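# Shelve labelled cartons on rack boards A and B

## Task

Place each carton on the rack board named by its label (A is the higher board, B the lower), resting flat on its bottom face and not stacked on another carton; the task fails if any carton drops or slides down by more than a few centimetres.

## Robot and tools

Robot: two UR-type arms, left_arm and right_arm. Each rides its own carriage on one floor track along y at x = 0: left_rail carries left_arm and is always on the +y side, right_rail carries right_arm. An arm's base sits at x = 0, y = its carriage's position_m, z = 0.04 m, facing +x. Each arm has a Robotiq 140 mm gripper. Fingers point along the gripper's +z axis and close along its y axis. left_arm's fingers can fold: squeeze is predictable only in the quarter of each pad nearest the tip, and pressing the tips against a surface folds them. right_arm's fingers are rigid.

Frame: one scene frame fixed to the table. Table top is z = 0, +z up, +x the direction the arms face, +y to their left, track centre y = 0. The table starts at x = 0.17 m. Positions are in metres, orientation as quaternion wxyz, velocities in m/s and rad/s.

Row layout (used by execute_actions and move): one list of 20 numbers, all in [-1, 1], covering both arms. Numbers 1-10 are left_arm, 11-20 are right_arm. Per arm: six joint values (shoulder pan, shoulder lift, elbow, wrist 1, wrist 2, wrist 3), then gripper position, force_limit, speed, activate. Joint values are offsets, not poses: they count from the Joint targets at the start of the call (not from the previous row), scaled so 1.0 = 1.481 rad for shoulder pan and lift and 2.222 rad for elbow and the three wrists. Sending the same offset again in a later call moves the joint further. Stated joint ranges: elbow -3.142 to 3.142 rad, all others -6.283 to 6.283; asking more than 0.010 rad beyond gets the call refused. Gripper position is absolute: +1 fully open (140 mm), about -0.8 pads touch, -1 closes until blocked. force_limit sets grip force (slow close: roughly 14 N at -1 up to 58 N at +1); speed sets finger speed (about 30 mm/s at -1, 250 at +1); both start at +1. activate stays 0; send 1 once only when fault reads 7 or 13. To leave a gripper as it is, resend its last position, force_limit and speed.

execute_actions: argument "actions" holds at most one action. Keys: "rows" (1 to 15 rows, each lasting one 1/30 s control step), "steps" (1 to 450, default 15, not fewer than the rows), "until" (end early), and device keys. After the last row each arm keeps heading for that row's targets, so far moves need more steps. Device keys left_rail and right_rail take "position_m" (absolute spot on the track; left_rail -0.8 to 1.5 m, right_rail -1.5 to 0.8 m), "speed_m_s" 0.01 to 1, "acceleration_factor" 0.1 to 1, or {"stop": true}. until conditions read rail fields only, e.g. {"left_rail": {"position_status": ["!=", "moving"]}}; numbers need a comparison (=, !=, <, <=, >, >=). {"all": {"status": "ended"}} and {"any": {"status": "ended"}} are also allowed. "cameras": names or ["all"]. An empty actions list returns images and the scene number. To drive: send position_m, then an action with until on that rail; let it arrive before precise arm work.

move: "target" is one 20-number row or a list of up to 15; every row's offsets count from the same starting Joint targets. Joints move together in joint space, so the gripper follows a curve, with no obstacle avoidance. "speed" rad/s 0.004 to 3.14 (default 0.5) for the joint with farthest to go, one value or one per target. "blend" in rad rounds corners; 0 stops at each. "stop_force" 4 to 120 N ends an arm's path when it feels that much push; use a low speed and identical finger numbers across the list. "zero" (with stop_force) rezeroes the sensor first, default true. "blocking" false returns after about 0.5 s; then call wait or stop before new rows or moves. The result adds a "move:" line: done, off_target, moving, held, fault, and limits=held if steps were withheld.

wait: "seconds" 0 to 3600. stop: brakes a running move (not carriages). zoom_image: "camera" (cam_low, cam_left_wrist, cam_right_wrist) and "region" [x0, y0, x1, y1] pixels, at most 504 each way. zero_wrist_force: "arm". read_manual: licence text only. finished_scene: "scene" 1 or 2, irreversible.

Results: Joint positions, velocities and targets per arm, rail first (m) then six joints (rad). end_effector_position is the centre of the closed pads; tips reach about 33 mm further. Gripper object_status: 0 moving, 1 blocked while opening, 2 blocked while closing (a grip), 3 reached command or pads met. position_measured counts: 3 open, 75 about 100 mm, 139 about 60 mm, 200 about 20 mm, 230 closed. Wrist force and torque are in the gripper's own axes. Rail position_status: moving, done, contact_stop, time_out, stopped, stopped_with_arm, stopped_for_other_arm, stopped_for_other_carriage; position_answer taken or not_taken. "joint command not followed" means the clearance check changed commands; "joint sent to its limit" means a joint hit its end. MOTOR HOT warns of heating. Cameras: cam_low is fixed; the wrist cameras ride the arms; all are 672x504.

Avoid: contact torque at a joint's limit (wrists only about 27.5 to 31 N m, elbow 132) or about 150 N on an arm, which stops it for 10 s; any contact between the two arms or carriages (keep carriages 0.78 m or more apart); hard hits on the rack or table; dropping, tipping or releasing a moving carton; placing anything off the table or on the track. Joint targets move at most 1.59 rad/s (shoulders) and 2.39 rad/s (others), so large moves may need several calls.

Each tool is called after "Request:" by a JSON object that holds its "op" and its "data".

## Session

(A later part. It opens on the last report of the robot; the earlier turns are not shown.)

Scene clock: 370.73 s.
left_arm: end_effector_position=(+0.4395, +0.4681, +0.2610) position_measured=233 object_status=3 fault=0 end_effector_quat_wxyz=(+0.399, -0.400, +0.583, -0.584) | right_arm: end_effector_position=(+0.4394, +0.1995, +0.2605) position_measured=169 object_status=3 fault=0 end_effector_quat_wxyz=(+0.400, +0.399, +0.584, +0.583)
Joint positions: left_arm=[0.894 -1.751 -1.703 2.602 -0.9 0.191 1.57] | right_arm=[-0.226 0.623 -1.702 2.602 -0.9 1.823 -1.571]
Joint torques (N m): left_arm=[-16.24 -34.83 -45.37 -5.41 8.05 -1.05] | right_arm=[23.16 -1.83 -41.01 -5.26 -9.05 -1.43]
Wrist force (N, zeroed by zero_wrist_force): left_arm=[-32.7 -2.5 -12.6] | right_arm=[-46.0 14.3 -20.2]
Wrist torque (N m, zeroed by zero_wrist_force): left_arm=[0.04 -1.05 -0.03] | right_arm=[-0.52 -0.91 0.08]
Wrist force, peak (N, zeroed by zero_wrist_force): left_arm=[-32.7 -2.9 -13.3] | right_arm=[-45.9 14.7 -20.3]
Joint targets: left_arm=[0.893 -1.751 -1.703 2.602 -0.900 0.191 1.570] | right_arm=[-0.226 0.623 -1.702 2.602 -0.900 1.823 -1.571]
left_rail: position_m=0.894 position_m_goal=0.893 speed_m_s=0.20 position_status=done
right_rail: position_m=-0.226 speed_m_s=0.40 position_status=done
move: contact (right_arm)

Request:
{"op": "move", "data": {"target": [0,-0.02438,-0.00617,0.02241,0,0,-1,0,0,0,0,-0.02438,-0.00617,0.02241,0,0,-0.32,0,0,0], "speed": 0.05, "cameras": ["cam_left_wrist", "cam_right_wrist"]}}

Scene clock: 380.30 s.
left_arm: end_effector_position=(+0.4395, +0.4681, +0.2759) position_measured=233 object_status=3 fault=0 end_effector_quat_wxyz=(+0.399, -0.400, +0.583, -0.584) | right_arm: end_effector_position=(+0.4393, +0.1996, +0.2754) position_measured=169 object_status=3 fault=0 end_effector_quat_wxyz=(+0.399, +0.399, +0.584, +0.583)
Joint positions: left_arm=[0.894 -1.751 -1.739 2.588 -0.85 0.191 1.57] | right_arm=[-0.225 0.623 -1.738 2.589 -0.85 1.823 -1.571]
Joint torques (N m): left_arm=[-14.03 -37.5 -69.84 -1.81 17.6 -1.37] | right_arm=[8.21 -36.04 -54.77 -3.24 -6.24 -1.23]
Wrist force (N, zeroed by zero_wrist_force): left_arm=[-35.1 8.6 -12.6] | right_arm=[-35.5 -8.3 -13.6]
Wrist torque (N m, zeroed by zero_wrist_force): left_arm=[-0.17 -1.18 0.11] | right_arm=[0.10 -0.72 0.00]
Wrist force, peak (N, zeroed by zero_wrist_force): left_arm=[-37.7 8.3 -13.6] | right_arm=[-46.2 13.8 -20.7]
Joint targets: left_arm=[0.893 -1.751 -1.739 2.588 -0.850 0.191 1.570] | right_arm=[-0.226 0.623 -1.738 2.588 -0.850 1.823 -1.571]
left_rail: position_m=0.894 position_m_goal=0.893 speed_m_s=0.20 position_status=done
right_rail: position_m=-0.225 position_m_goal=-0.226 speed_m_s=0.40 position_status=done
move: done
cam_left_wrist: T_world_to_cam=[[-0.01655, 0.00707, -0.99984, 0.2889], [0.02591, 0.99964, 0.00664, -0.48497], [0.99953, -0.02579, -0.01672, -0.23987]] pos_world=[0.2571, 0.47657, 0.28806]
cam_right_wrist: T_world_to_cam=[[-0.00383, -0.02494, 0.99968, -0.26163], [0.05521, -0.99817, -0.02469, 0.18349], [0.99847, 0.05509, 0.0052, -0.27496]] pos_world=[0.26341, 0.19178, 0.26751]

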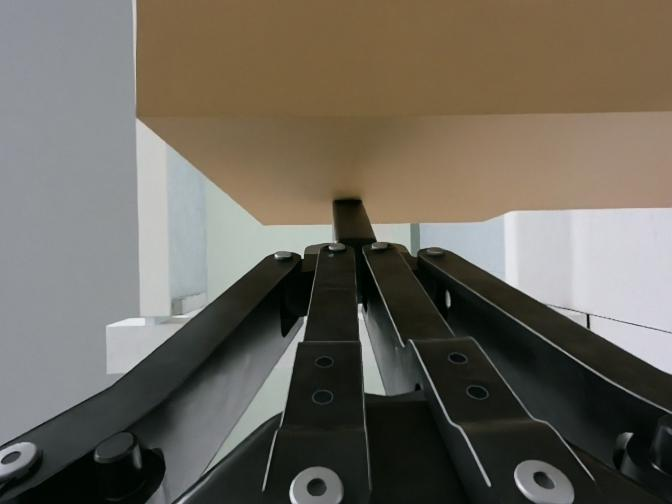

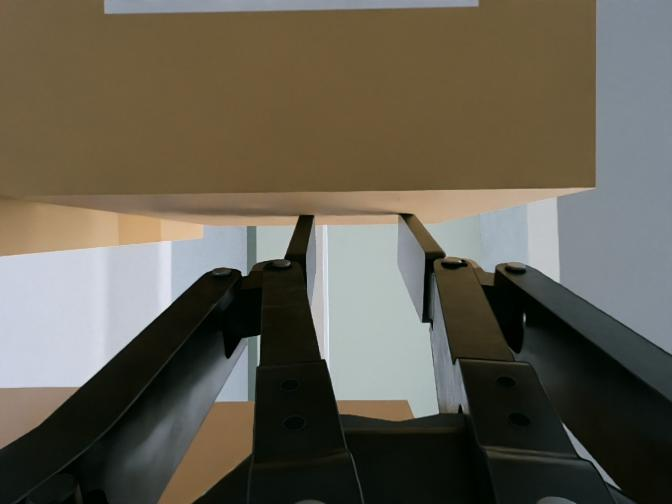

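Request:
{"op": "move", "data": {"target": [[0,0.02438,0.00617,-0.02241,0,0,-1,0,0,0,0,0.02438,0.00617,-0.02241,0,0,-0.32,0,0,0],[-0.01594,-0.02586,0.03006,-0.01283,-0.01062,0,-1,0,0,0,-0.07063,-0.02586,0.03006,-0.01283,-0.04707,0,-0.32,0,0,0],[-0.01594,-0.11918,0.0007,0.07876,-0.01062,0,-1,0,0,0,-0.07063,-0.11918,0.0007,0.07876,-0.04707,0,-0.32,0,0,0],[-0.01594,-0.20176,-0.04653,0.18101,-0.01062,0,-1,0,0,0,-0.07063,-0.20176,-0.04653,0.18101,-0.04707,0,-0.32,0,0,0],[-0.01594,-0.25557,-0.11391,0.28425,-0.01062,0,-1,0,0,0,-0.07063,-0.25557,-0.11391,0.28425,-0.04707,0,-0.32,0,0,0],[-0.01594,-0.27286,-0.18843,0.3703,-0.01062,0,-1,0,0,0,-0.07063,-0.27286,-0.18843,0.3703,-0.04707,0,-0.32,0,0,0]], "speed": [0.04, 0.06, 0.3, 0.3, 0.3, 0.3], "blend": [0, 0, 0.01, 0.01, 0.01, 0], "cameras": ["cam_left_wrist", "cam_right_wrist"]}}

Scene clock: 436.77 s.
left_arm: end_effector_position=(+0.4396, +0.5002, +0.6010) position_measured=233 object_status=3 fault=0 end_effector_quat_wxyz=(+0.399, -0.400, +0.583, -0.584) | right_arm: end_effector_position=(+0.4397, +0.1677, +0.6003) position_measured=169 object_status=3 fault=0 end_effector_quat_wxyz=(+0.400, +0.399, +0.584, +0.583)
Joint positions: left_arm=[0.894 -1.774 -2.143 2.169 -0.027 0.167 1.57] | right_arm=[-0.226 0.518 -2.142 2.17 -0.027 1.718 -1.571]
Joint torques (N m): left_arm=[-15.71 -18.23 -60.47 2.16 -0.39 -0.86] | right_arm=[-14.23 -9.99 -51.26 0.95 -2.88 -0.89]
Wrist force (N, zeroed by zero_wrist_force): left_arm=[0.0 0.1 -0.3] | right_arm=[2.6 0.9 -5.6]
Wrist torque (N m, zeroed by zero_wrist_force): left_arm=[0.02 -0.01 0.01] | right_arm=[0.19 -0.61 -0.09]
Wrist force, peak (N, zeroed by zero_wrist_force): left_arm=[-41.5 -3.4 -18.1] | right_arm=[-35.2 9.6 -20.0]
Joint targets: left_arm=[0.893 -1.774 -2.143 2.169 -0.027 0.167 1.570] | right_arm=[-0.226 0.518 -2.143 2.170 -0.027 1.718 -1.571]
left_rail: position_m=0.894 position_m_goal=0.893 speed_m_s=0.20 position_status=done
right_rail: position_m=-0.226 speed_m_s=0.40 position_status=done
move: done
cam_left_wrist: T_world_to_cam=[[-0.01655, 0.00707, -0.99984, 0.61362], [0.02591, 0.99964, 0.00664, -0.51922], [0.99953, -0.02579, -0.01672, -0.23361]] pos_world=[0.2571, 0.50867, 0.61306]
cam_right_wrist: T_world_to_cam=[[-0.00383, -0.02494, 0.99968, -0.58732], [0.05511, -0.99818, -0.02469, 0.15978], [0.99847, 0.055, 0.0052, -0.27528]] pos_world=[0.26381, 0.15998, 0.59251]

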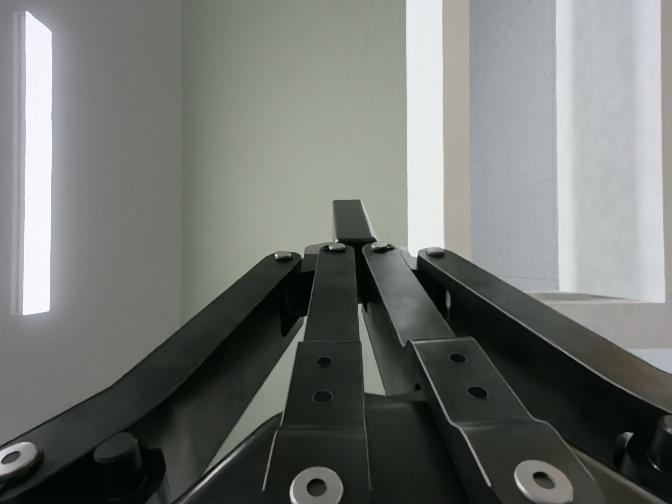

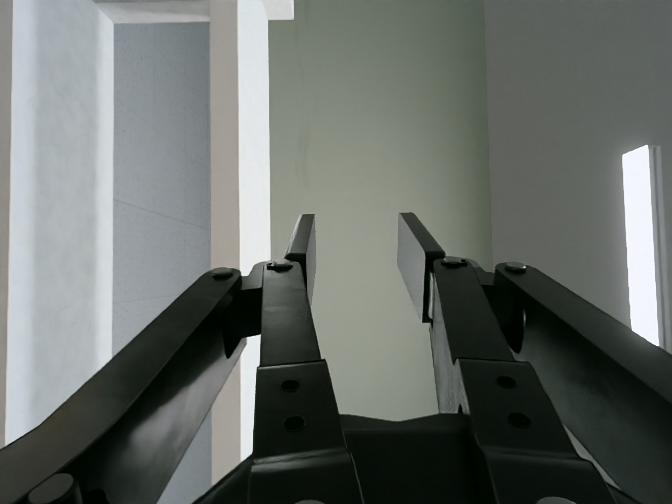

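Request:
{"op": "execute_actions", "data": {"actions": [{"right_rail": {"position_m": -0.5755, "speed_m_s": 0.4}, "steps": 200, "until": {"right_rail": {"position_status": ["!=", "moving"]}}}]}}

Request:
{"op": "execute_actions", "data": {"actions": [{"left_rail": {"position_m": 0.5455, "speed_m_s": 0.4, "acceleration_factor": 0.7}, "steps": 200, "until": {"left_rail": {"position_status": ["!=", "moving"]}}}]}}

Scene clock: 450.17 s.
left_arm: end_effector_position=(+0.4396, +0.5002, +0.6011) position_measured=233 object_status=3 fault=0 end_effector_quat_wxyz=(+0.399, -0.400, +0.583, -0.584) | right_arm: end_effector_position=(+0.4396, -0.1823, +0.6005) position_measured=169 object_status=3 fault=0 end_effector_quat_wxyz=(+0.400, +0.399, +0.584, +0.583)
Joint positions: left_arm=[0.893 -1.774 -2.143 2.169 -0.027 0.167 1.57] | right_arm=[-0.575 0.518 -2.143 2.17 -0.027 1.718 -1.571]
Joint torques (N m): left_arm=[-16.08 -16.53 -60.64 2.01 1.59 -1.04] | right_arm=[-7.5 -2.19 -45.81 -0.51 -0.98 -1.13]
Wrist force (N, zeroed by zero_wrist_force): left_arm=[0.1 0.0 -0.1] | right_arm=[3.0 0.8 -5.1]
Wrist torque (N m, zeroed by zero_wrist_force): left_arm=[-0.01 -0.02 0.01] | right_arm=[0.16 -0.68 -0.08]
Wrist force, peak (N, zeroed by zero_wrist_force): left_arm=[-0.4 -0.3 -0.4] | right_arm=[3.1 0.8 -5.7]
Joint targets: left_arm=[0.893 -1.774 -2.143 2.169 -0.027 0.167 1.570] | right_arm=[-0.576 0.518 -2.143 2.170 -0.027 1.718 -1.571]
Tool commands: left_gripper/position=-1.0 left_gripper/force_limit=+0.0 left_gripper/speed=+0.0 left_gripper/activate=+0.0 right_gripper/position=-0.32 right_gripper/force_limit=+0.0 right_gripper/speed=+0.0 right_gripper/activate=+0.0
left_rail: position_m=0.893 speed_m_s=0.20 position_status=done
right_rail: position_m=-0.575 position_m_goal=-0.576 speed_m_s=0.40 position_status=done

Scene clock: 452.17 s.
left_arm: end_effector_position=(+0.4395, +0.1522, +0.6011) position_measured=233 object_status=3 fault=0 end_effector_quat_wxyz=(+0.399, -0.400, +0.583, -0.584) | right_arm: end_effector_position=(+0.4396, -0.1823, +0.6005) position_measured=169 object_status=3 fault=0 end_effector_quat_wxyz=(+0.400, +0.399, +0.584, +0.583)
Joint positions: left_arm=[0.546 -1.774 -2.143 2.169 -0.027 0.167 1.57] | right_arm=[-0.575 0.518 -2.143 2.17 -0.027 1.718 -1.571]
Joint torques (N m): left_arm=[-3.42 5.86 -56.82 -0.74 1.76 -0.53] | right_arm=[-3.16 9.29 -39.67 -1.46 1.07 -0.98]
Wrist force (N, zeroed by zero_wrist_force): left_arm=[0.2 0.0 -0.4] | right_arm=[2.8 0.9 -5.4]
Wrist torque (N m, zeroed by zero_wrist_force): left_arm=[-0.02 -0.04 0.01] | right_arm=[0.19 -0.66 -0.08]
Wrist force, peak (N, zeroed by zero_wrist_force): left_arm=[-0.9 0.0 -0.9] | right_arm=[3.1 0.8 -5.5]
Joint targets: left_arm=[0.545 -1.774 -2.143 2.169 -0.027 0.167 1.570] | right_arm=[-0.576 0.518 -2.143 2.170 -0.027 1.718 -1.571]
Tool commands: left_gripper/position=-1.0 left_gripper/force_limit=+0.0 left_gripper/speed=+0.0 left_gripper/activate=+0.0 right_gripper/position=-0.32 right_gripper/force_limit=+0.0 right_gripper/speed=+0.0 right_gripper/activate=+0.0
left_rail: position_m=0.546 position_m_goal=0.545 speed_m_s=0.40 position_status=done
right_rail: position_m=-0.575 position_m_goal=-0.576 speed_m_s=0.40 position_status=done

Request:
{"op": "move", "data": {"target": [[0,0.01729,0.07453,-0.08605,0,0,-1,0,0,0,0,0.01729,0.07453,-0.08605,0,0,-0.32,0,0,0],[0,0.0711,0.1419,-0.18929,0,0,-1,0,0,0,0,0.0711,0.1419,-0.18929,0,0,-0.32,0,0,0],[0,0.15368,0.18911,-0.29154,0,0,-1,0,0,0,0,0.15368,0.18911,-0.29154,0,0,-0.32,0,0,0],[0,0.247,0.2185,-0.38312,0,0,-1,0,0,0,0,0.247,0.2185,-0.38312,0,0,-0.32,0,0,0]], "speed": 0.25, "blend": 0.01, "stop_force": 12, "cameras": ["cam_left_wrist", "cam_right_wrist"]}}

Request:
{"op": "zero_wrist_force", "data": {"arm": "left_arm"}}

Request:
{"op": "zero_wrist_force", "data": {"arm": "right_arm"}}

Request:
{"op": "move", "data": {"target": [[0.01513,0.04733,-0.02237,-0.00918,0.01008,0,-1,0,0,0,0.06644,0.04733,-0.02237,-0.00918,0.04428,0,-0.32,0,0,0],[0.02161,0.0688,-0.03384,-0.01202,0.0144,0,-1,0,0,0,0.09548,0.0688,-0.03384,-0.01202,0.06364,0,-0.32,0,0,0]], "speed": 0.06, "blend": 0.005, "stop_force": 6}}

Scene clock: 468.97 s.
left_arm: end_effector_position=(+0.4395, +0.1520, +0.2610) position_measured=233 object_status=3 fault=0 end_effector_quat_wxyz=(+0.399, -0.400, +0.583, -0.584) | right_arm: end_effector_position=(+0.4394, -0.1824, +0.2605) position_measured=169 object_status=3 fault=0 end_effector_quat_wxyz=(+0.400, +0.399, +0.584, +0.583)
Joint positions: left_arm=[0.545 -1.774 -1.777 2.655 -0.878 0.167 1.57] | right_arm=[-0.576 0.518 -1.777 2.655 -0.878 1.718 -1.571]
Joint torques (N m): left_arm=[9.94 9.8 -21.73 -2.68 1.8 -0.73] | right_arm=[10.84 -0.15 -20.53 -7.44 3 -0.65]
Wrist force (N, zeroed by zero_wrist_force): left_arm=[-0.2 -0.2 -0.4] | right_arm=[2.7 1.0 -4.8]
Wrist torque (N m, zeroed by zero_wrist_force): left_arm=[-0.02 0.03 0.00] | right_arm=[0.22 -0.60 -0.01]
Wrist force, peak (N, zeroed by zero_wrist_force): left_arm=[0.1 -1.2 -0.5] | right_arm=[3.2 2.2 -5.6]
Joint targets: left_arm=[0.545 -1.774 -1.777 2.655 -0.878 0.167 1.570] | right_arm=[-0.576 0.518 -1.777 2.655 -0.878 1.718 -1.571]
left_rail: position_m=0.545 speed_m_s=0.40 position_status=done
right_rail: position_m=-0.576 speed_m_s=0.40 position_status=done
move: done
cam_left_wrist: T_world_to_cam=[[-0.01655, 0.00707, -0.99984, 0.27613], [0.02591, 0.99964, 0.00664, -0.16889], [0.99953, -0.02579, -0.01672, -0.24827]] pos_world=[0.2571, 0.16047, 0.27306]
cam_right_wrist: T_world_to_cam=[[-0.00374, -0.02493, 0.99968, -0.25628], [0.05511, -0.99818, -0.02469, -0.19806], [0.99847, 0.055, 0.0051, -0.25394]] pos_world=[0.2635, -0.19012, 0.25261]

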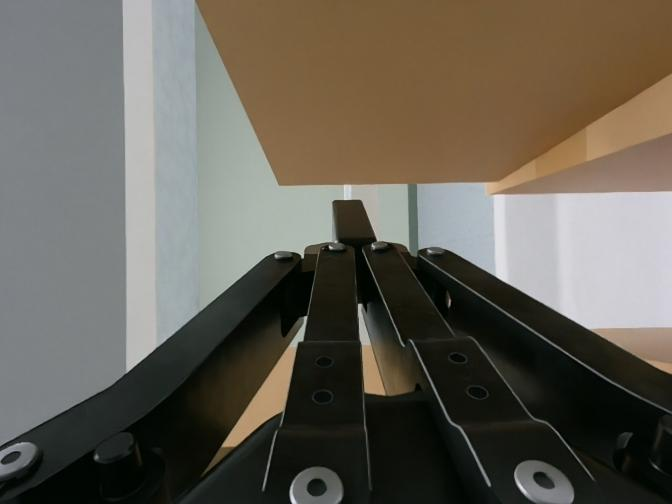

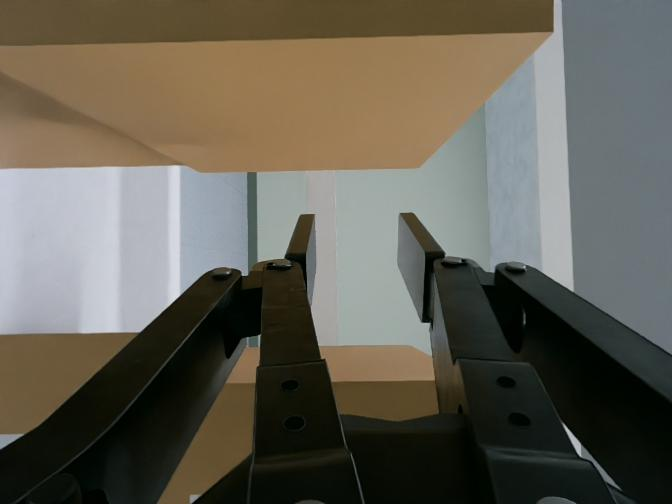

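Wrist force sensor zeroed.

Wrist force sensor zeroed.

Scene clock: 472.17 s.
left_arm: end_effector_position=(+0.4395, +0.1191, +0.2611) position_measured=233 object_status=3 fault=0 end_effector_quat_wxyz=(+0.399, -0.400, +0.583, -0.584) | right_arm: end_effector_position=(+0.4396, -0.1455, +0.2606) position_measured=169 object_status=3 fault=0 end_effector_quat_wxyz=(+0.400, +0.399, +0.584, +0.583)
Joint positions: left_arm=[0.546 -1.75 -1.701 2.6 -0.9 0.192 1.57] | right_arm=[-0.576 0.636 -1.692 2.594 -0.902 1.837 -1.571]
Joint torques (N m): left_arm=[-18.6 -39.34 -22.3 0.97 -1.38 -0.73] | right_arm=[-15.33 -32.78 -20.06 0.04 -2.89 -0.78]
Wrist force (N, zeroed by zero_wrist_force): left_arm=[-1.7 0.5 0.4] | right_arm=[0.3 -1.1 0.5]
Wrist torque (N m, zeroed by zero_wrist_force): left_arm=[0.03 -0.04 0.00] | right_arm=[-0.26 -0.08 -0.03]
Wrist force, peak (N, zeroed by zero_wrist_force): left_arm=[-6.9 -1.6 -5.0] | right_arm=[-8.4 0.7 -4.2]
Joint targets: left_arm=[0.545 -1.750 -1.701 2.600 -0.900 0.192 1.570] | right_arm=[-0.576 0.636 -1.692 2.594 -0.902 1.837 -1.571]
left_rail: position_m=0.546 position_m_goal=0.545 speed_m_s=0.40 position_status=done
right_rail: position_m=-0.576 speed_m_s=0.40 position_status=done
move: contact (left_arm, right_arm); path passed 1 of 2 targets; left_arm: the shoulder lift is farthest, 0.026 rad from its target; right_arm: the shoulder pan is farthest, 0.023 rad from its target

Request:
{"op": "move", "data": {"target": [0.00196,0.00763,-0.00374,-0.0009,0.0013,0,-1,0,0,0,0.00277,0.00155,-0.00104,0,0.00185,0,-0.32,0,0,0], "speed": 0.006, "stop_force": 50, "zero": false}}

Scene clock: 481.43 s.
left_arm: end_effector_position=(+0.4395, +0.1149, +0.2609) position_measured=233 object_status=3 fault=0 end_effector_quat_wxyz=(+0.399, -0.399, +0.583, -0.584) | right_arm: end_effector_position=(+0.4394, -0.1442, +0.2607) position_measured=169 object_status=3 fault=0 end_effector_quat_wxyz=(+0.400, +0.399, +0.584, +0.583)
Joint positions: left_arm=[0.545 -1.747 -1.691 2.593 -0.902 0.194 1.57] | right_arm=[-0.576 0.641 -1.689 2.591 -0.902 1.841 -1.571]
Joint torques (N m): left_arm=[-31.86 -28.24 -35.92 -3.46 16.01 -0.82] | right_arm=[25.59 -4.21 -45.79 -1.32 -4.09 -0.71]
Wrist force (N, zeroed by zero_wrist_force): left_arm=[-42.2 -24.6 -20.5] | right_arm=[-32.2 2.9 -14.7]
Wrist torque (N m, zeroed by zero_wrist_force): left_arm=[0.58 -1.45 -0.31] | right_arm=[-0.24 -0.83 -0.02]
Wrist force, peak (N, zeroed by zero_wrist_force): left_arm=[-45.4 -26.5 -22.2] | right_arm=[-32.8 2.7 -14.5]
Joint targets: left_arm=[0.545 -1.747 -1.691 2.593 -0.902 0.194 1.570] | right_arm=[-0.576 0.641 -1.689 2.591 -0.902 1.841 -1.571]
left_rail: position_m=0.545 speed_m_s=0.40 position_status=done
right_rail: position_m=-0.576 speed_m_s=0.40 position_status=done
move: contact (left_arm)

Request:
{"op": "move", "data": {"target": [0,-0.02411,-0.00626,0.02232,0,0,-1,0,0,0,0,-0.02411,-0.00626,0.02232,0,0,-0.32,0,0,0], "speed": 0.05, "cameras": ["cam_left_wrist", "cam_right_wrist"]}}

Scene clock: 503.70 s.
left_arm: end_effector_position=(+0.4395, +0.1148, +0.2759) position_measured=233 object_status=3 fault=0 end_effector_quat_wxyz=(+0.399, -0.399, +0.583, -0.584) | right_arm: end_effector_position=(+0.4396, -0.1441, +0.2758) position_measured=169 object_status=3 fault=0 end_effector_quat_wxyz=(+0.400, +0.399, +0.584, +0.583)
Joint positions: left_arm=[0.545 -1.747 -1.727 2.579 -0.852 0.194 1.57] | right_arm=[-0.576 0.641 -1.725 2.577 -0.852 1.841 -1.571]
Joint torques (N m): left_arm=[-20.83 -38.49 -69.5 -1.44 8.16 -1.1] | right_arm=[24.82 -37.37 -54.59 -3.29 -7.59 -0.82]
Wrist force (N, zeroed by zero_wrist_force): left_arm=[-36.5 6.7 -12.6] | right_arm=[-36.1 -9.0 -13.4]
Wrist torque (N m, zeroed by zero_wrist_force): left_arm=[-0.21 -1.22 0.08] | right_arm=[-0.16 -0.92 -0.16]
Wrist force, peak (N, zeroed by zero_wrist_force): left_arm=[-42.5 -24.6 -20.4] | right_arm=[-37.7 -9.5 -14.0]
Joint targets: left_arm=[0.545 -1.747 -1.727 2.579 -0.852 0.194 1.570] | right_arm=[-0.576 0.641 -1.725 2.577 -0.852 1.841 -1.571]
left_rail: position_m=0.545 speed_m_s=0.40 position_status=done
right_rail: position_m=-0.576 speed_m_s=0.40 position_status=done
move: done
cam_left_wrist: T_world_to_cam=[[-0.01643, 0.00797, -0.99983, 0.29115], [0.02573, 0.99964, 0.00754, -0.13191], [0.99953, -0.0256, -0.01663, -0.24894]] pos_world=[0.257, 0.12317, 0.28796]
cam_right_wrist: T_world_to_cam=[[-0.00384, -0.02494, 0.99968, -0.2707], [0.05501, -0.99818, -0.02469, -0.15943], [0.99848, 0.0549, 0.0052, -0.25636]] pos_world=[0.26371, -0.15182, 0.26801]

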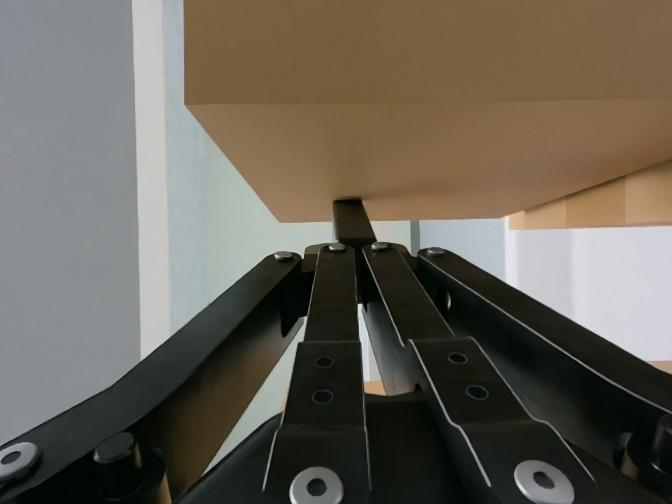

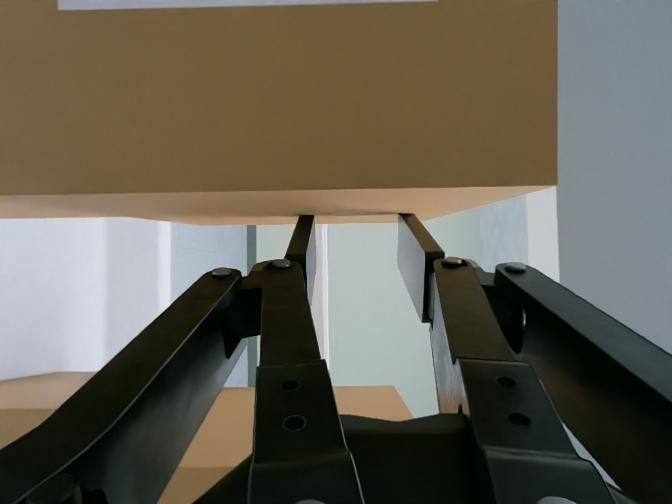

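Request:
{"op": "move", "data": {"target": [[0.0001,-0.0628,-0.0209,0.0627,0.0001,0,-1,0,0,0,0.0004,-0.0628,-0.0209,0.0627,0.0003,0,-0.32,0,0,0],[0.0001,-0.1276,-0.0529,0.138,0.0001,0,-1,0,0,0,0.0004,-0.1276,-0.0529,0.138,0.0003,0,-0.32,0,0,0],[0.0001,-0.1732,-0.089,0.2045,0.0001,0,-1,0,0,0,0.0004,-0.1732,-0.089,0.2045,0.0003,0,-0.32,0,0,0],[0.0001,-0.2029,-0.1286,0.2639,0.0001,0,-1,0,0,0,0.0004,-0.2029,-0.1286,0.2639,0.0003,0,-0.32,0,0,0],[0.0001,-0.2203,-0.1711,0.318,0.0001,0,-1,0,0,0,0.0004,-0.2203,-0.1711,0.318,0.0003,0,-0.32,0,0,0],[0.0001,-0.2273,-0.2162,0.3677,0.0001,0,-1,0,0,0,0.0004,-0.2273,-0.2162,0.3677,0.0003,0,-0.32,0,0,0]], "speed": 0.15, "blend": 0.01}}

Scene clock: 519.83 s.
left_arm: end_effector_position=(+0.4395, +0.1146, +0.6206) position_measured=233 object_status=3 fault=0 end_effector_quat_wxyz=(+0.399, -0.399, +0.583, -0.584) | right_arm: end_effector_position=(+0.4396, -0.1439, +0.6208) position_measured=169 object_status=3 fault=0 end_effector_quat_wxyz=(+0.400, +0.399, +0.584, +0.583)
Joint positions: left_arm=[0.545 -1.747 -2.064 2.099 -0.035 0.194 1.57] | right_arm=[-0.576 0.641 -2.062 2.097 -0.035 1.842 -1.571]
Joint torques (N m): left_arm=[-34.54 -8.17 -73.33 -2.02 22.91 -1.26] | right_arm=[14.03 -12.51 -61.76 -3.86 -19.13 -0.66]
Wrist force (N, zeroed by zero_wrist_force): left_arm=[-41.4 6.9 -14.8] | right_arm=[-41.4 -9.4 -15.1]
Wrist torque (N m, zeroed by zero_wrist_force): left_arm=[-0.19 -1.38 0.09] | right_arm=[-0.12 -0.99 -0.20]
Wrist force, peak (N, zeroed by zero_wrist_force): left_arm=[-57.0 6.5 -20.5] | right_arm=[-57.7 -10.1 -20.9]
Joint targets: left_arm=[0.545 -1.747 -2.064 2.098 -0.035 0.194 1.570] | right_arm=[-0.576 0.641 -2.062 2.097 -0.035 1.842 -1.571]
left_rail: position_m=0.545 speed_m_s=0.40 position_status=done
right_rail: position_m=-0.576 speed_m_s=0.40 position_status=done
move: done

Request:
{"op": "move", "data": {"target": [[0.10986,0.03005,-0.01035,-0.00968,0.07322,0,-1,0,0,0,-0.06178,0.03005,-0.01035,-0.00968,-0.04118,0,-0.32,0,0,0],[0.21492,0.06793,-0.02453,-0.02075,0.14325,0,-1,0,0,0,-0.11323,0.06793,-0.02453,-0.02075,-0.07547,0,-0.32,0,0,0],[0.30858,0.11026,-0.04203,-0.03146,0.20567,0,-1,0,0,0,-0.15408,0.11026,-0.04203,-0.03146,-0.1027,0,-0.32,0,0,0],[0.39021,0.1553,-0.06274,-0.04077,0.26008,0,-1,0,0,0,-0.18683,0.1553,-0.06274,-0.04077,-0.12453,0,-0.32,0,0,0],[0.46104,0.20243,-0.08641,-0.04851,0.30729,0,-1,0,0,0,-0.21337,0.20243,-0.08641,-0.04851,-0.14221,0,-0.32,0,0,0],[0.52221,0.25044,-0.11305,-0.05387,0.34806,0,-1,0,0,0,-0.23525,0.25044,-0.11305,-0.05387,-0.1568,0,-0.32,0,0,0],[0.58285,0.30695,-0.14748,-0.05711,0.38848,0,-1,0,0,0,-0.25577,0.30695,-0.14748,-0.05711,-0.17048,0,-0.32,0,0,0]], "speed": 0.115, "blend": 0.01, "cameras": ["cam_left_wrist", "cam_right_wrist"]}}

Scene clock: 548.47 s.
left_arm: end_effector_position=(+0.7949, +0.1145, +0.6210) position_measured=233 object_status=3 fault=0 end_effector_quat_wxyz=(+0.399, -0.400, +0.583, -0.584) | right_arm: end_effector_position=(+0.7955, -0.1436, +0.6207) position_measured=169 object_status=3 fault=0 end_effector_quat_wxyz=(+0.400, +0.399, +0.584, +0.583)
Joint positions: left_arm=[0.545 -0.884 -1.609 1.771 -0.162 1.057 1.57] | right_arm=[-0.575 0.262 -1.607 1.77 -0.162 1.463 -1.571]
Joint torques (N m): left_arm=[-20.19 -16.19 -75.54 -13.29 22.22 -0.71] | right_arm=[19.71 -37.79 -62.55 -14.2 -21.79 -0.8]
Wrist force (N, zeroed by zero_wrist_force): left_arm=[-39.6 5.7 -14.6] | right_arm=[-39.5 -10.9 -14.3]
Wrist torque (N m, zeroed by zero_wrist_force): left_arm=[-0.14 -1.41 0.08] | right_arm=[0.00 -1.15 -0.52]
Wrist force, peak (N, zeroed by zero_wrist_force): left_arm=[-51.3 6.5 -18.1] | right_arm=[-52.0 -10.4 -19.2]
Joint targets: left_arm=[0.545 -0.884 -1.609 1.771 -0.162 1.057 1.570] | right_arm=[-0.576 0.262 -1.607 1.769 -0.162 1.463 -1.571]
left_rail: position_m=0.545 speed_m_s=0.40 position_status=done
right_rail: position_m=-0.575 position_m_goal=-0.576 speed_m_s=0.40 position_status=done
move: done
cam_left_wrist: T_world_to_cam=[[-0.01643, 0.00797, -0.99983, 0.64204], [0.02563, 0.99964, 0.00755, -0.1433], [0.99954, -0.0255, -0.01663, -0.59845]] pos_world=[0.6124, 0.12287, 0.63306]
cam_right_wrist: T_world_to_cam=[[-0.00373, -0.02503, 0.99968, -0.61419], [0.055, -0.99818, -0.02479, -0.16993], [0.99848, 0.05489, 0.0051, -0.61348]] pos_world=[0.6196, -0.15132, 0.61291]

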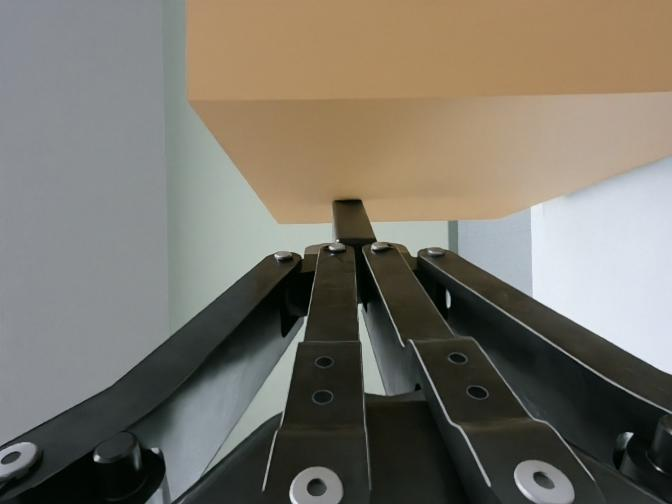

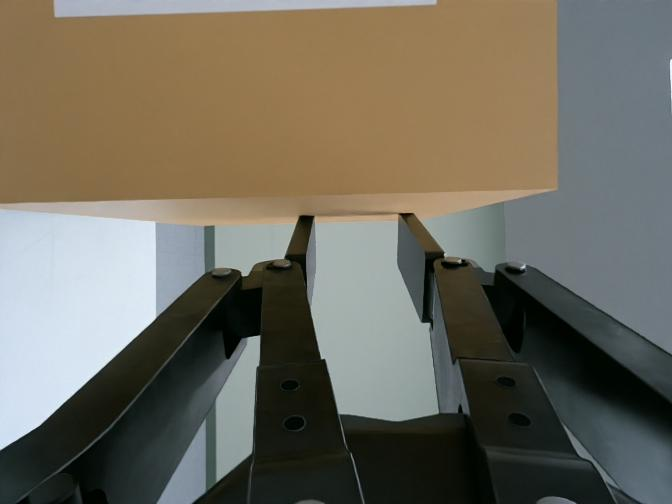

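Request:
{"op": "move", "data": {"target": [[0,0.00398,0.01341,-0.01607,0,0,-1,0,0,0,0,0.00398,0.01341,-0.01607,0,0,-0.32,0,0,0],[0,0.01161,0.03272,-0.04046,0,0,-1,0,0,0,0,0.01161,0.03272,-0.04046,0,0,-0.32,0,0,0]], "speed": 0.03, "blend": 0.005, "stop_force": 10}}

Scene clock: 560.27 s.
left_arm: end_effector_position=(+0.7951, +0.1144, +0.5919) position_measured=233 object_status=3 fault=0 end_effector_quat_wxyz=(+0.399, -0.400, +0.583, -0.584) | right_arm: end_effector_position=(+0.7958, -0.1436, +0.5904) position_measured=169 object_status=3 fault=0 end_effector_quat_wxyz=(+0.400, +0.399, +0.584, +0.583)
Joint positions: left_arm=[0.545 -0.884 -1.6 1.814 -0.214 1.057 1.57] | right_arm=[-0.575 0.262 -1.597 1.814 -0.217 1.463 -1.571]
Joint torques (N m): left_arm=[-30.26 -54.31 -68.73 -1.96 21.7 -0.91] | right_arm=[25.67 -55.7 -55.41 -1.22 -20.93 -0.65]
Wrist force (N, zeroed by zero_wrist_force): left_arm=[-39.9 -1.8 -13.6] | right_arm=[-44.3 -3.2 -16.8]
Wrist torque (N m, zeroed by zero_wrist_force): left_arm=[-0.01 -1.42 -0.01] | right_arm=[-0.28 -1.17 -0.23]
Wrist force, peak (N, zeroed by zero_wrist_force): left_arm=[-41.9 -9.2 -17.8] | right_arm=[-44.4 4.6 -22.0]
Joint targets: left_arm=[0.545 -0.884 -1.600 1.814 -0.214 1.057 1.570] | right_arm=[-0.576 0.262 -1.597 1.814 -0.217 1.463 -1.571]
left_rail: position_m=0.545 speed_m_s=0.40 position_status=done
right_rail: position_m=-0.575 position_m_goal=-0.576 speed_m_s=0.40 position_status=done
move: contact (left_arm, right_arm); path passed 1 of 2 targets; left_arm: the wrist 1 is farthest, 0.038 rad from its target; right_arm: the wrist 1 is farthest, 0.035 rad from its target

Request:
{"op": "move", "data": {"target": [[0.02323,-0.01587,0.01179,-0.0012,0.01548,0,-1,0,0,0,-0.03511,-0.01789,0.01179,0.0001,-0.0234,0,-0.32,0,0,0],[-0.03802,-0.07508,0.04627,0.00378,-0.02534,0,-1,0,0,0,-0.01776,-0.07711,0.04627,0.00513,-0.01184,0,-0.32,0,0,0],[-0.11398,-0.13808,0.07174,0.0203,-0.07597,0,-1,0,0,0,0.00486,-0.14011,0.07174,0.02165,0.00324,0,-0.32,0,0,0],[-0.18953,-0.18893,0.09181,0.03411,-0.12633,0,-1,0,0,0,0.0287,-0.19095,0.09181,0.03546,0.01913,0,-0.32,0,0,0],[-0.29737,-0.2476,0.11238,0.05266,-0.1982,0,-1,0,0,0,0.06577,-0.24963,0.11238,0.05401,0.04383,0,-0.32,0,0,0]], "speed": [0.05, 0.12, 0.15, 0.15, 0.15], "blend": [0, 0.01, 0.02, 0.02, 0], "cameras": ["cam_left_wrist", "cam_right_wrist"]}}

Scene clock: 591.23 s.
left_arm: end_effector_position=(+0.5676, +0.1418, +0.6109) position_measured=233 object_status=3 fault=0 end_effector_quat_wxyz=(+0.399, -0.400, +0.583, -0.584) | right_arm: end_effector_position=(+0.5674, -0.1723, +0.6109) position_measured=169 object_status=3 fault=0 end_effector_quat_wxyz=(+0.400, +0.399, +0.584, +0.583)
Joint positions: left_arm=[0.545 -1.324 -1.966 2.063 -0.097 0.617 1.57] | right_arm=[-0.576 0.36 -1.967 2.064 -0.097 1.56 -1.571]
Joint torques (N m): left_arm=[-16.52 -33.51 -40.4 1.21 -2.7 -0.99] | right_arm=[11.65 -26.55 -35.88 0.68 3.67 -0.76]
Wrist force (N, zeroed by zero_wrist_force): left_arm=[0.4 -0.5 0.6] | right_arm=[-0.7 -1.3 0.1]
Wrist torque (N m, zeroed by zero_wrist_force): left_arm=[-0.11 -0.08 -0.02] | right_arm=[-0.32 0.13 -0.06]
Wrist force, peak (N, zeroed by zero_wrist_force): left_arm=[-40.3 -2.0 -13.7] | right_arm=[-44.7 -3.1 -16.5]
Joint targets: left_arm=[0.545 -1.324 -1.966 2.063 -0.097 0.617 1.570] | right_arm=[-0.576 0.360 -1.967 2.064 -0.097 1.560 -1.571]
left_rail: position_m=0.545 speed_m_s=0.40 position_status=done
right_rail: position_m=-0.576 speed_m_s=0.40 position_status=done
move: done
cam_left_wrist: T_world_to_cam=[[-0.01634, 0.00767, -0.99984, 0.628], [0.02572, 0.99964, 0.00724, -0.16463], [0.99954, -0.0256, -0.01653, -0.37078]] pos_world=[0.3851, 0.15027, 0.62296]
cam_right_wrist: T_world_to_cam=[[-0.00413, -0.02516, 0.99967, -0.60572], [0.05491, -0.99818, -0.02489, -0.18618], [0.99848, 0.05479, 0.0055, -0.38436]] pos_world=[0.3915, -0.18002, 0.60301]

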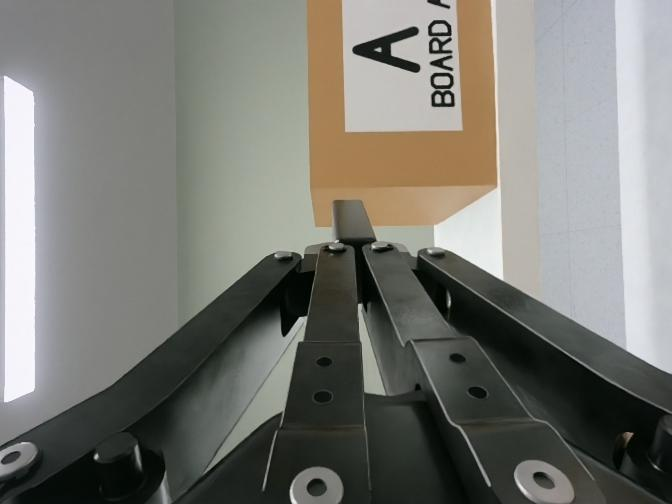

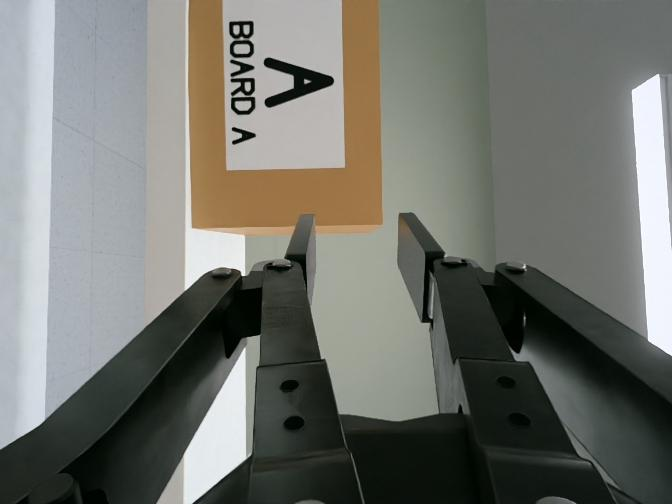

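Request:
{"op": "execute_actions", "data": {"actions": [{"left_rail": {"position_m": 0.8945, "speed_m_s": 0.4, "acceleration_factor": 0.8}, "steps": 200, "until": {"left_rail": {"position_status": ["!=", "moving"]}}}]}}

Request:
{"op": "execute_actions", "data": {"actions": [{"right_rail": {"position_m": -0.2285, "speed_m_s": 0.4, "acceleration_factor": 0.8}, "steps": 200, "until": {"right_rail": {"position_status": ["!=", "moving"]}}}]}}

Scene clock: 611.30 s.
left_arm: end_effector_position=(+0.5675, +0.4909, +0.6109) position_measured=233 object_status=3 fault=0 end_effector_quat_wxyz=(+0.399, -0.400, +0.583, -0.584) | right_arm: end_effector_position=(+0.5674, -0.1723, +0.6109) position_measured=169 object_status=3 fault=0 end_effector_quat_wxyz=(+0.400, +0.399, +0.584, +0.583)
Joint positions: left_arm=[0.894 -1.324 -1.966 2.063 -0.097 0.617 1.57] | right_arm=[-0.576 0.36 -1.967 2.064 -0.097 1.56 -1.571]
Joint torques (N m): left_arm=[8.53 -15.07 -44.61 0.12 -1.03 -1.29] | right_arm=[10.85 -26.93 -35.62 0.5 3.58 -0.88]
Wrist force (N, zeroed by zero_wrist_force): left_arm=[0.3 -0.1 0.4] | right_arm=[-0.8 -1.6 0.2]
Wrist torque (N m, zeroed by zero_wrist_force): left_arm=[-0.02 -0.06 -0.01] | right_arm=[-0.38 0.17 -0.06]
Wrist force, peak (N, zeroed by zero_wrist_force): left_arm=[1.6 0.2 1.1] | right_arm=[-0.7 -1.6 0.4]
Joint targets: left_arm=[0.895 -1.324 -1.966 2.063 -0.097 0.617 1.570] | right_arm=[-0.576 0.360 -1.967 2.064 -0.097 1.560 -1.571]
Tool commands: left_gripper/position=-1.0 left_gripper/force_limit=+0.0 left_gripper/speed=+0.0 left_gripper/activate=+0.0 right_gripper/position=-0.32 right_gripper/force_limit=+0.0 right_gripper/speed=+0.0 right_gripper/activate=+0.0
left_rail: position_m=0.894 position_m_goal=0.895 speed_m_s=0.40 position_status=done
right_rail: position_m=-0.576 speed_m_s=0.40 position_status=done

Scene clock: 613.20 s.
left_arm: end_effector_position=(+0.5675, +0.4909, +0.6109) position_measured=233 object_status=3 fault=0 end_effector_quat_wxyz=(+0.399, -0.400, +0.583, -0.584) | right_arm: end_effector_position=(+0.5674, +0.1747, +0.6109) position_measured=169 object_status=3 fault=0 end_effector_quat_wxyz=(+0.400, +0.399, +0.584, +0.583)
Joint positions: left_arm=[0.895 -1.324 -1.966 2.063 -0.097 0.617 1.57] | right_arm=[-0.229 0.36 -1.967 2.064 -0.097 1.56 -1.571]
Joint torques (N m): left_arm=[10.15 7.53 -48.96 -1.84 0.73 -0.86] | right_arm=[5.33 -7.24 -41.76 -0.67 -0.84 -0.82]
Wrist force (N, zeroed by zero_wrist_force): left_arm=[0.2 -0.2 0.2] | right_arm=[-0.4 -1.2 0.3]
Wrist torque (N m, zeroed by zero_wrist_force): left_arm=[-0.03 -0.04 -0.01] | right_arm=[-0.30 0.09 -0.06]
Wrist force, peak (N, zeroed by zero_wrist_force): left_arm=[0.2 -0.1 0.7] | right_arm=[-2.0 -1.2 -0.4]
Joint targets: left_arm=[0.895 -1.324 -1.966 2.063 -0.097 0.617 1.570] | right_arm=[-0.228 0.360 -1.967 2.064 -0.097 1.560 -1.571]
Tool commands: left_gripper/position=-1.0 left_gripper/force_limit=+0.0 left_gripper/speed=+0.0 left_gripper/activate=+0.0 right_gripper/position=-0.32 right_gripper/force_limit=+0.0 right_gripper/speed=+0.0 right_gripper/activate=+0.0
left_rail: position_m=0.895 speed_m_s=0.40 position_status=done
right_rail: position_m=-0.229 position_m_goal=-0.228 speed_m_s=0.40 position_status=done

Request:
{"op": "move", "data": {"target": [[-0.30439,-0.11897,0.04761,0.03168,-0.20288,0,-1,0,0,0,0.10682,-0.11897,0.04761,0.03168,0.0712,0,-0.32,0,0,0],[-0.30439,-0.10169,0.12214,-0.05437,-0.20288,0,-1,0,0,0,0.10682,-0.10169,0.12214,-0.05437,0.0712,0,-0.32,0,0,0],[-0.30439,-0.04787,0.18951,-0.15761,-0.20288,0,-1,0,0,0,0.10682,-0.04787,0.18951,-0.15761,0.0712,0,-0.32,0,0,0],[-0.30439,0.03471,0.23672,-0.25986,-0.20288,0,-1,0,0,0,0.10682,0.03471,0.23672,-0.25986,0.0712,0,-0.32,0,0,0],[-0.30439,0.12802,0.26611,-0.35144,-0.20288,0,-1,0,0,0,0.10682,0.12802,0.26611,-0.35144,0.0712,0,-0.32,0,0,0]], "speed": 0.25, "blend": 0.01, "stop_force": 12}}

Request:
{"op": "zero_wrist_force", "data": {"arm": "left_arm"}}

Request:
{"op": "zero_wrist_force", "data": {"arm": "right_arm"}}

Request:
{"op": "move", "data": {"target": [[0.01513,0.04733,-0.02237,-0.00918,0.01008,0,-1,0,0,0,0.06644,0.04733,-0.02237,-0.00918,0.04428,0,-0.32,0,0,0],[0.02161,0.0688,-0.03384,-0.01202,0.0144,0,-1,0,0,0,0.09548,0.0688,-0.03384,-0.01202,0.06364,0,-0.32,0,0,0]], "speed": 0.06, "blend": 0.005, "stop_force": 6}}

Scene clock: 639.63 s.
left_arm: end_effector_position=(+0.4393, +0.5009, +0.2608) position_measured=233 object_status=3 fault=0 end_effector_quat_wxyz=(+0.399, -0.400, +0.583, -0.584) | right_arm: end_effector_position=(+0.4394, +0.1646, +0.2609) position_measured=169 object_status=3 fault=0 end_effector_quat_wxyz=(+0.400, +0.399, +0.584, +0.583)
Joint positions: left_arm=[0.894 -1.775 -1.777 2.655 -0.878 0.166 1.57] | right_arm=[-0.228 0.518 -1.777 2.655 -0.878 1.719 -1.571]
Joint torques (N m): left_arm=[-14 9.73 -21.21 -3.14 -1.3 -1.07] | right_arm=[8.17 0.57 -21.27 -7.38 3.59 -0.44]
Wrist force (N, zeroed by zero_wrist_force): left_arm=[0.3 0.1 0.4] | right_arm=[-0.9 -1.7 0.5]
Wrist torque (N m, zeroed by zero_wrist_force): left_arm=[0.01 -0.06 0.00] | right_arm=[-0.38 0.21 0.01]
Wrist force, peak (N, zeroed by zero_wrist_force): left_arm=[-0.1 -0.1 1.2] | right_arm=[-1.2 -2.5 0.1]
Joint targets: left_arm=[0.895 -1.775 -1.777 2.655 -0.878 0.166 1.570] | right_arm=[-0.228 0.518 -1.777 2.655 -0.878 1.719 -1.571]
left_rail: position_m=0.894 position_m_goal=0.895 speed_m_s=0.40 position_status=done
right_rail: position_m=-0.228 speed_m_s=0.40 position_status=done
move: done

Wrist force sensor zeroed.

Wrist force sensor zeroed.

Scene clock: 642.60 s.
left_arm: end_effector_position=(+0.4392, +0.4708, +0.2608) position_measured=233 object_status=3 fault=0 end_effector_quat_wxyz=(+0.399, -0.400, +0.583, -0.584) | right_arm: end_effector_position=(+0.4395, +0.1965, +0.2609) position_measured=169 object_status=3 fault=0 end_effector_quat_wxyz=(+0.400, +0.399, +0.584, +0.583)
Joint positions: left_arm=[0.894 -1.753 -1.706 2.605 -0.899 0.189 1.57] | right_arm=[-0.228 0.622 -1.703 2.602 -0.899 1.823 -1.571]
Joint torques (N m): left_arm=[-17.32 -36.36 -20.79 1.5 -1.77 -0.46] | right_arm=[-12.92 -31.8 -20.01 -0.14 -3.26 -0.69]
Wrist force (N, zeroed by zero_wrist_force): left_arm=[-0.5 -0.2 -0.1] | right_arm=[-1.2 0.1 0.0]
Wrist torque (N m, zeroed by zero_wrist_force): left_arm=[-0.04 0.06 -0.01] | right_arm=[0.03 -0.01 -0.06]
Wrist force, peak (N, zeroed by zero_wrist_force): left_arm=[-7.8 -2.3 -6.5] | right_arm=[-9.5 1.2 -6.8]
Joint targets: left_arm=[0.895 -1.753 -1.706 2.605 -0.899 0.189 1.570] | right_arm=[-0.228 0.622 -1.703 2.602 -0.899 1.823 -1.571]
left_rail: position_m=0.894 position_m_goal=0.895 speed_m_s=0.40 position_status=done
right_rail: position_m=-0.228 speed_m_s=0.40 position_status=done
move: contact (left_arm, right_arm); path passed 1 of 2 targets; left_arm: the shoulder lift is farthest, 0.031 rad from its target; right_arm: the wrist 2 is farthest, 0.038 rad from its target

Request:
{"op": "move", "data": {"target": [0.00243,0.00554,-0.0032,-0.0005,0.0016,0,-1,0,0,0,0.00486,0.00351,-0.00185,-0.0005,0.0032,0,-0.32,0,0,0], "speed": 0.006, "stop_force": 52, "zero": false}}

Scene clock: 653.87 s.
left_arm: end_effector_position=(+0.4395, +0.4668, +0.2611) position_measured=233 object_status=3 fault=0 end_effector_quat_wxyz=(+0.399, -0.400, +0.583, -0.584) | right_arm: end_effector_position=(+0.4395, +0.1990, +0.2609) position_measured=169 object_status=3 fault=0 end_effector_quat_wxyz=(+0.400, +0.399, +0.584, +0.583)
Joint positions: left_arm=[0.895 -1.749 -1.698 2.597 -0.9 0.192 1.57] | right_arm=[-0.229 0.629 -1.698 2.598 -0.9 1.83 -1.571]
Joint torques (N m): left_arm=[-12.84 8.95 -70.25 -7.55 24.71 -1.17] | right_arm=[28.29 1.03 -45.65 -7.42 -5.79 -0.64]
Wrist force (N, zeroed by zero_wrist_force): left_arm=[-47.1 -5.8 -22.2] | right_arm=[-40.2 10.5 -20.1]
Wrist torque (N m, zeroed by zero_wrist_force): left_arm=[0.18 -1.56 -0.08] | right_arm=[-0.26 -0.75 0.05]
Wrist force, peak (N, zeroed by zero_wrist_force): left_arm=[-47.5 -6.0 -22.2] | right_arm=[-40.4 9.9 -20.4]
Joint targets: left_arm=[0.895 -1.749 -1.698 2.597 -0.900 0.192 1.570] | right_arm=[-0.228 0.629 -1.698 2.598 -0.900 1.830 -1.571]
left_rail: position_m=0.895 speed_m_s=0.40 position_status=done
right_rail: position_m=-0.229 position_m_goal=-0.228 speed_m_s=0.40 position_status=done
move: done

Request:
{"op": "move", "data": {"target": [[0,-0.02417,-0.00612,0.02223,0,0,-1,0,0,0,0,-0.02417,-0.00612,0.02223,0,0,-0.32,0,0,0],[0,-0.08785,-0.02709,0.08564,0,0,-1,0,0,0,0,-0.08785,-0.02709,0.08564,0,0,-0.32,0,0,0],[0,-0.14342,-0.0536,0.14919,0,0,-1,0,0,0,0,-0.14342,-0.0536,0.14919,0,0,-0.32,0,0,0]], "speed": [0.05, 0.1, 0.1], "blend": 0.005, "cameras": ["cam_left_wrist", "cam_right_wrist"]}}

Scene clock: 680.93 s.
left_arm: end_effector_position=(+0.4395, +0.4669, +0.3711) position_measured=233 object_status=3 fault=0 end_effector_quat_wxyz=(+0.399, -0.400, +0.583, -0.584) | right_arm: end_effector_position=(+0.4395, +0.1990, +0.3709) position_measured=169 object_status=3 fault=0 end_effector_quat_wxyz=(+0.400, +0.399, +0.584, +0.583)
Joint positions: left_arm=[0.895 -1.749 -1.91 2.478 -0.568 0.192 1.57] | right_arm=[-0.228 0.629 -1.91 2.479 -0.569 1.83 -1.571]
Joint torques (N m): left_arm=[-34.41 -28.14 -76.65 -1.1 12.01 -1.01] | right_arm=[29.05 -26.37 -61.01 -3.59 -16.79 -0.71]
Wrist force (N, zeroed by zero_wrist_force): left_arm=[-39.4 8.8 -14.4] | right_arm=[-40.4 -8.9 -14.9]
Wrist torque (N m, zeroed by zero_wrist_force): left_arm=[-0.27 -1.36 0.10] | right_arm=[0.14 -0.80 -0.01]
Wrist force, peak (N, zeroed by zero_wrist_force): left_arm=[-53.0 8.9 -19.6] | right_arm=[-54.4 -9.1 -19.5]
Joint targets: left_arm=[0.895 -1.749 -1.910 2.478 -0.568 0.192 1.570] | right_arm=[-0.228 0.629 -1.910 2.479 -0.568 1.830 -1.571]
left_rail: position_m=0.895 speed_m_s=0.40 position_status=done
right_rail: position_m=-0.228 speed_m_s=0.40 position_status=done
move: done
cam_left_wrist: T_world_to_cam=[[-0.01644, 0.00767, -0.99984, 0.38368], [0.02572, 0.99964, 0.00725, -0.48459], [0.99953, -0.0256, -0.01663, -0.23844]] pos_world=[0.2571, 0.47537, 0.38316]
cam_right_wrist: T_world_to_cam=[[-0.00412, -0.02516, 0.99967, -0.35699], [0.05501, -0.99818, -0.02489, 0.18546], [0.99848, 0.05489, 0.0055, -0.2757]] pos_world=[0.2636, 0.19128, 0.36301]

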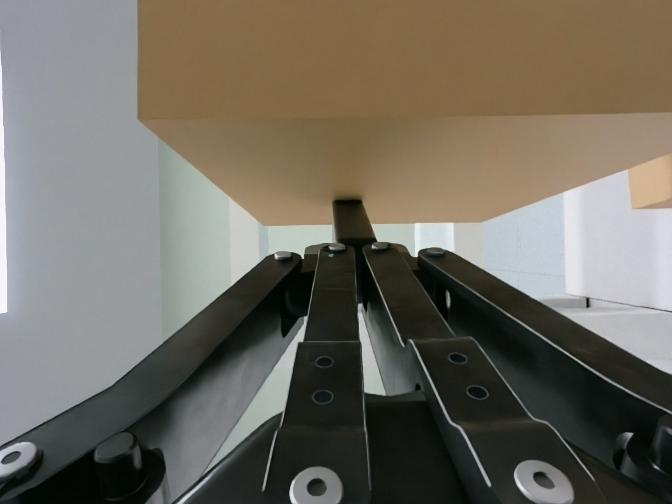

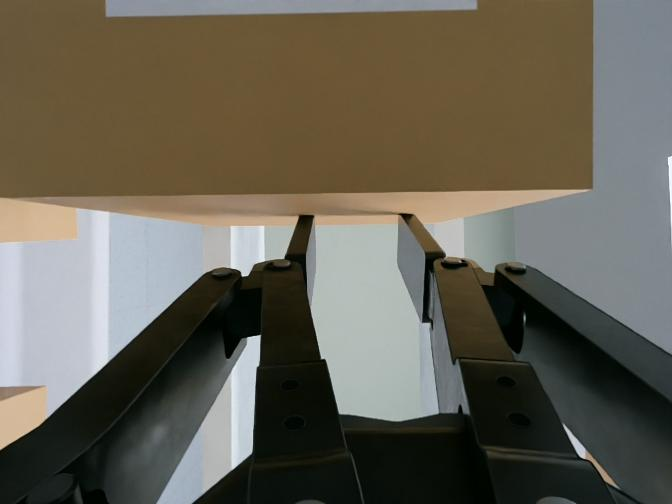

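Request:
{"op": "move", "data": {"target": [[0.11141,0.03558,-0.0144,-0.00932,0.07426,0,-1,0,0,0,-0.06172,0.03558,-0.0144,-0.00932,-0.04113,0,-0.32,0,0,0],[0.21762,0.07819,-0.03353,-0.01859,0.14505,0,-1,0,0,0,-0.11269,0.07819,-0.03353,-0.01859,-0.07511,0,-0.32,0,0,0],[0.31202,0.12363,-0.05621,-0.02619,0.20797,0,-1,0,0,0,-0.15321,0.12363,-0.05621,-0.02619,-0.10212,0,-0.32,0,0,0],[0.39426,0.17016,-0.08227,-0.03114,0.26278,0,-1,0,0,0,-0.18548,0.17016,-0.08227,-0.03114,-0.12363,0,-0.32,0,0,0],[0.46536,0.21681,-0.11107,-0.03344,0.31017,0,-1,0,0,0,-0.21148,0.21681,-0.11107,-0.03344,-0.14095,0,-0.32,0,0,0],[0.52681,0.26273,-0.14244,-0.03267,0.35113,0,-1,0,0,0,-0.23295,0.26273,-0.14244,-0.03267,-0.15527,0,-0.32,0,0,0],[0.57974,0.30817,-0.17606,-0.02934,0.38641,0,-1,0,0,0,-0.25051,0.30817,-0.17606,-0.02934,-0.16697,0,-0.32,0,0,0]], "speed": 0.115, "blend": 0.01, "cameras": ["cam_left_wrist", "cam_right_wrist"]}}

Scene clock: 700.13 s.
left_arm: end_effector_position=(+0.7875, +0.4670, +0.3713) position_measured=233 object_status=3 fault=0 end_effector_quat_wxyz=(+0.399, -0.400, +0.583, -0.584) | right_arm: end_effector_position=(+0.7874, +0.1990, +0.3709) position_measured=169 object_status=3 fault=0 end_effector_quat_wxyz=(+0.400, +0.399, +0.584, +0.583)
Joint positions: left_arm=[0.895 -0.891 -1.454 2.087 -0.633 1.051 1.57] | right_arm=[-0.228 0.258 -1.454 2.088 -0.634 1.459 -1.571]
Joint torques (N m): left_arm=[-19.8 -31.45 -73.94 -3.76 20.64 -0.92] | right_arm=[17.61 -45.64 -56.19 -3.08 -21.41 -1.1]
Wrist force (N, zeroed by zero_wrist_force): left_arm=[-37.6 7.1 -13.8] | right_arm=[-38.1 -9.9 -13.7]
Wrist torque (N m, zeroed by zero_wrist_force): left_arm=[-0.23 -1.25 0.10] | right_arm=[0.42 -0.82 -0.36]
Wrist force, peak (N, zeroed by zero_wrist_force): left_arm=[-50.7 8.0 -18.2] | right_arm=[-51.7 -8.6 -18.3]
Joint targets: left_arm=[0.895 -0.890 -1.454 2.087 -0.633 1.051 1.570] | right_arm=[-0.228 0.258 -1.454 2.087 -0.634 1.459 -1.571]
left_rail: position_m=0.895 speed_m_s=0.40 position_status=done
right_rail: position_m=-0.228 speed_m_s=0.40 position_status=done
move: done
cam_left_wrist: T_world_to_cam=[[-0.01624, 0.00776, -0.99984, 0.38933], [0.02552, 0.99965, 0.00735, -0.49356], [0.99954, -0.0254, -0.01643, -0.58635]] pos_world=[0.605, 0.47547, 0.38326]
cam_right_wrist: T_world_to_cam=[[-0.00403, -0.02505, 0.99968, -0.35563], [0.05501, -0.99818, -0.02479, 0.16629], [0.99848, 0.05489, 0.0054, -0.62304]] pos_world=[0.6115, 0.19128, 0.36301]

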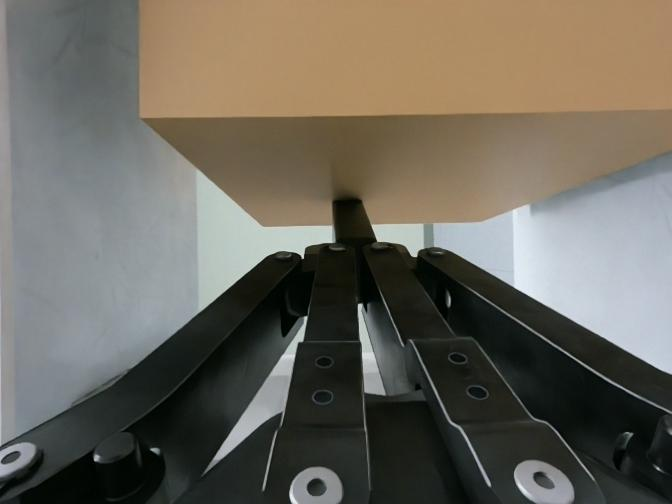

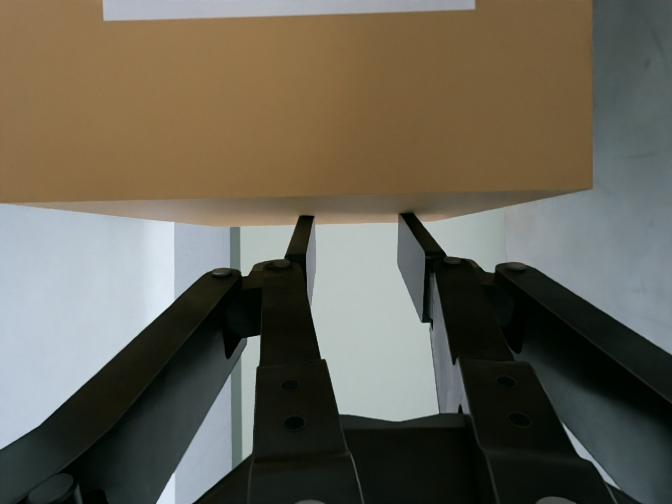

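Request:
{"op": "move", "data": {"target": [[0,0.01155,0.00585,-0.01355,0,0,-1,0,0,0,0,0.01155,0.00585,-0.01355,0,0,-0.32,0,0,0],[0,0.03194,0.01494,-0.03623,0,0,-1,0,0,0,0,0.03194,0.01494,-0.03623,0,0,-0.32,0,0,0]], "speed": 0.03, "blend": 0.005, "stop_force": 10}}

Scene clock: 711.93 s.
left_arm: end_effector_position=(+0.7878, +0.4669, +0.3452) position_measured=233 object_status=3 fault=0 end_effector_quat_wxyz=(+0.399, -0.400, +0.583, -0.584) | right_arm: end_effector_position=(+0.7877, +0.1990, +0.3442) position_measured=169 object_status=3 fault=0 end_effector_quat_wxyz=(+0.400, +0.399, +0.583, +0.583)
Joint positions: left_arm=[0.895 -0.89 -1.424 2.109 -0.686 1.051 1.57] | right_arm=[-0.228 0.258 -1.422 2.11 -0.688 1.459 -1.571]
Joint torques (N m): left_arm=[-25.27 -72.7 -67.5 -2.5 20.37 -0.83] | right_arm=[22.63 -68.66 -49.99 -1.41 -19.68 -0.68]
Wrist force (N, zeroed by zero_wrist_force): left_arm=[-38.4 0.5 -12.3] | right_arm=[-41.7 -3.9 -13.3]
Wrist torque (N m, zeroed by zero_wrist_force): left_arm=[0.03 -1.29 0.01] | right_arm=[0.07 -0.90 -0.26]
Wrist force, peak (N, zeroed by zero_wrist_force): left_arm=[-41.1 -10.5 -19.2] | right_arm=[-43.0 4.3 -20.4]
Joint targets: left_arm=[0.895 -0.890 -1.424 2.109 -0.686 1.051 1.570] | right_arm=[-0.228 0.258 -1.422 2.110 -0.688 1.459 -1.571]
left_rail: position_m=0.895 speed_m_s=0.40 position_status=done
right_rail: position_m=-0.228 speed_m_s=0.40 position_status=done
move: contact (left_arm, right_arm); path passed 1 of 2 targets; left_arm: the wrist 1 is farthest, 0.028 rad from its target; right_arm: the wrist 1 is farthest, 0.027 rad from its target


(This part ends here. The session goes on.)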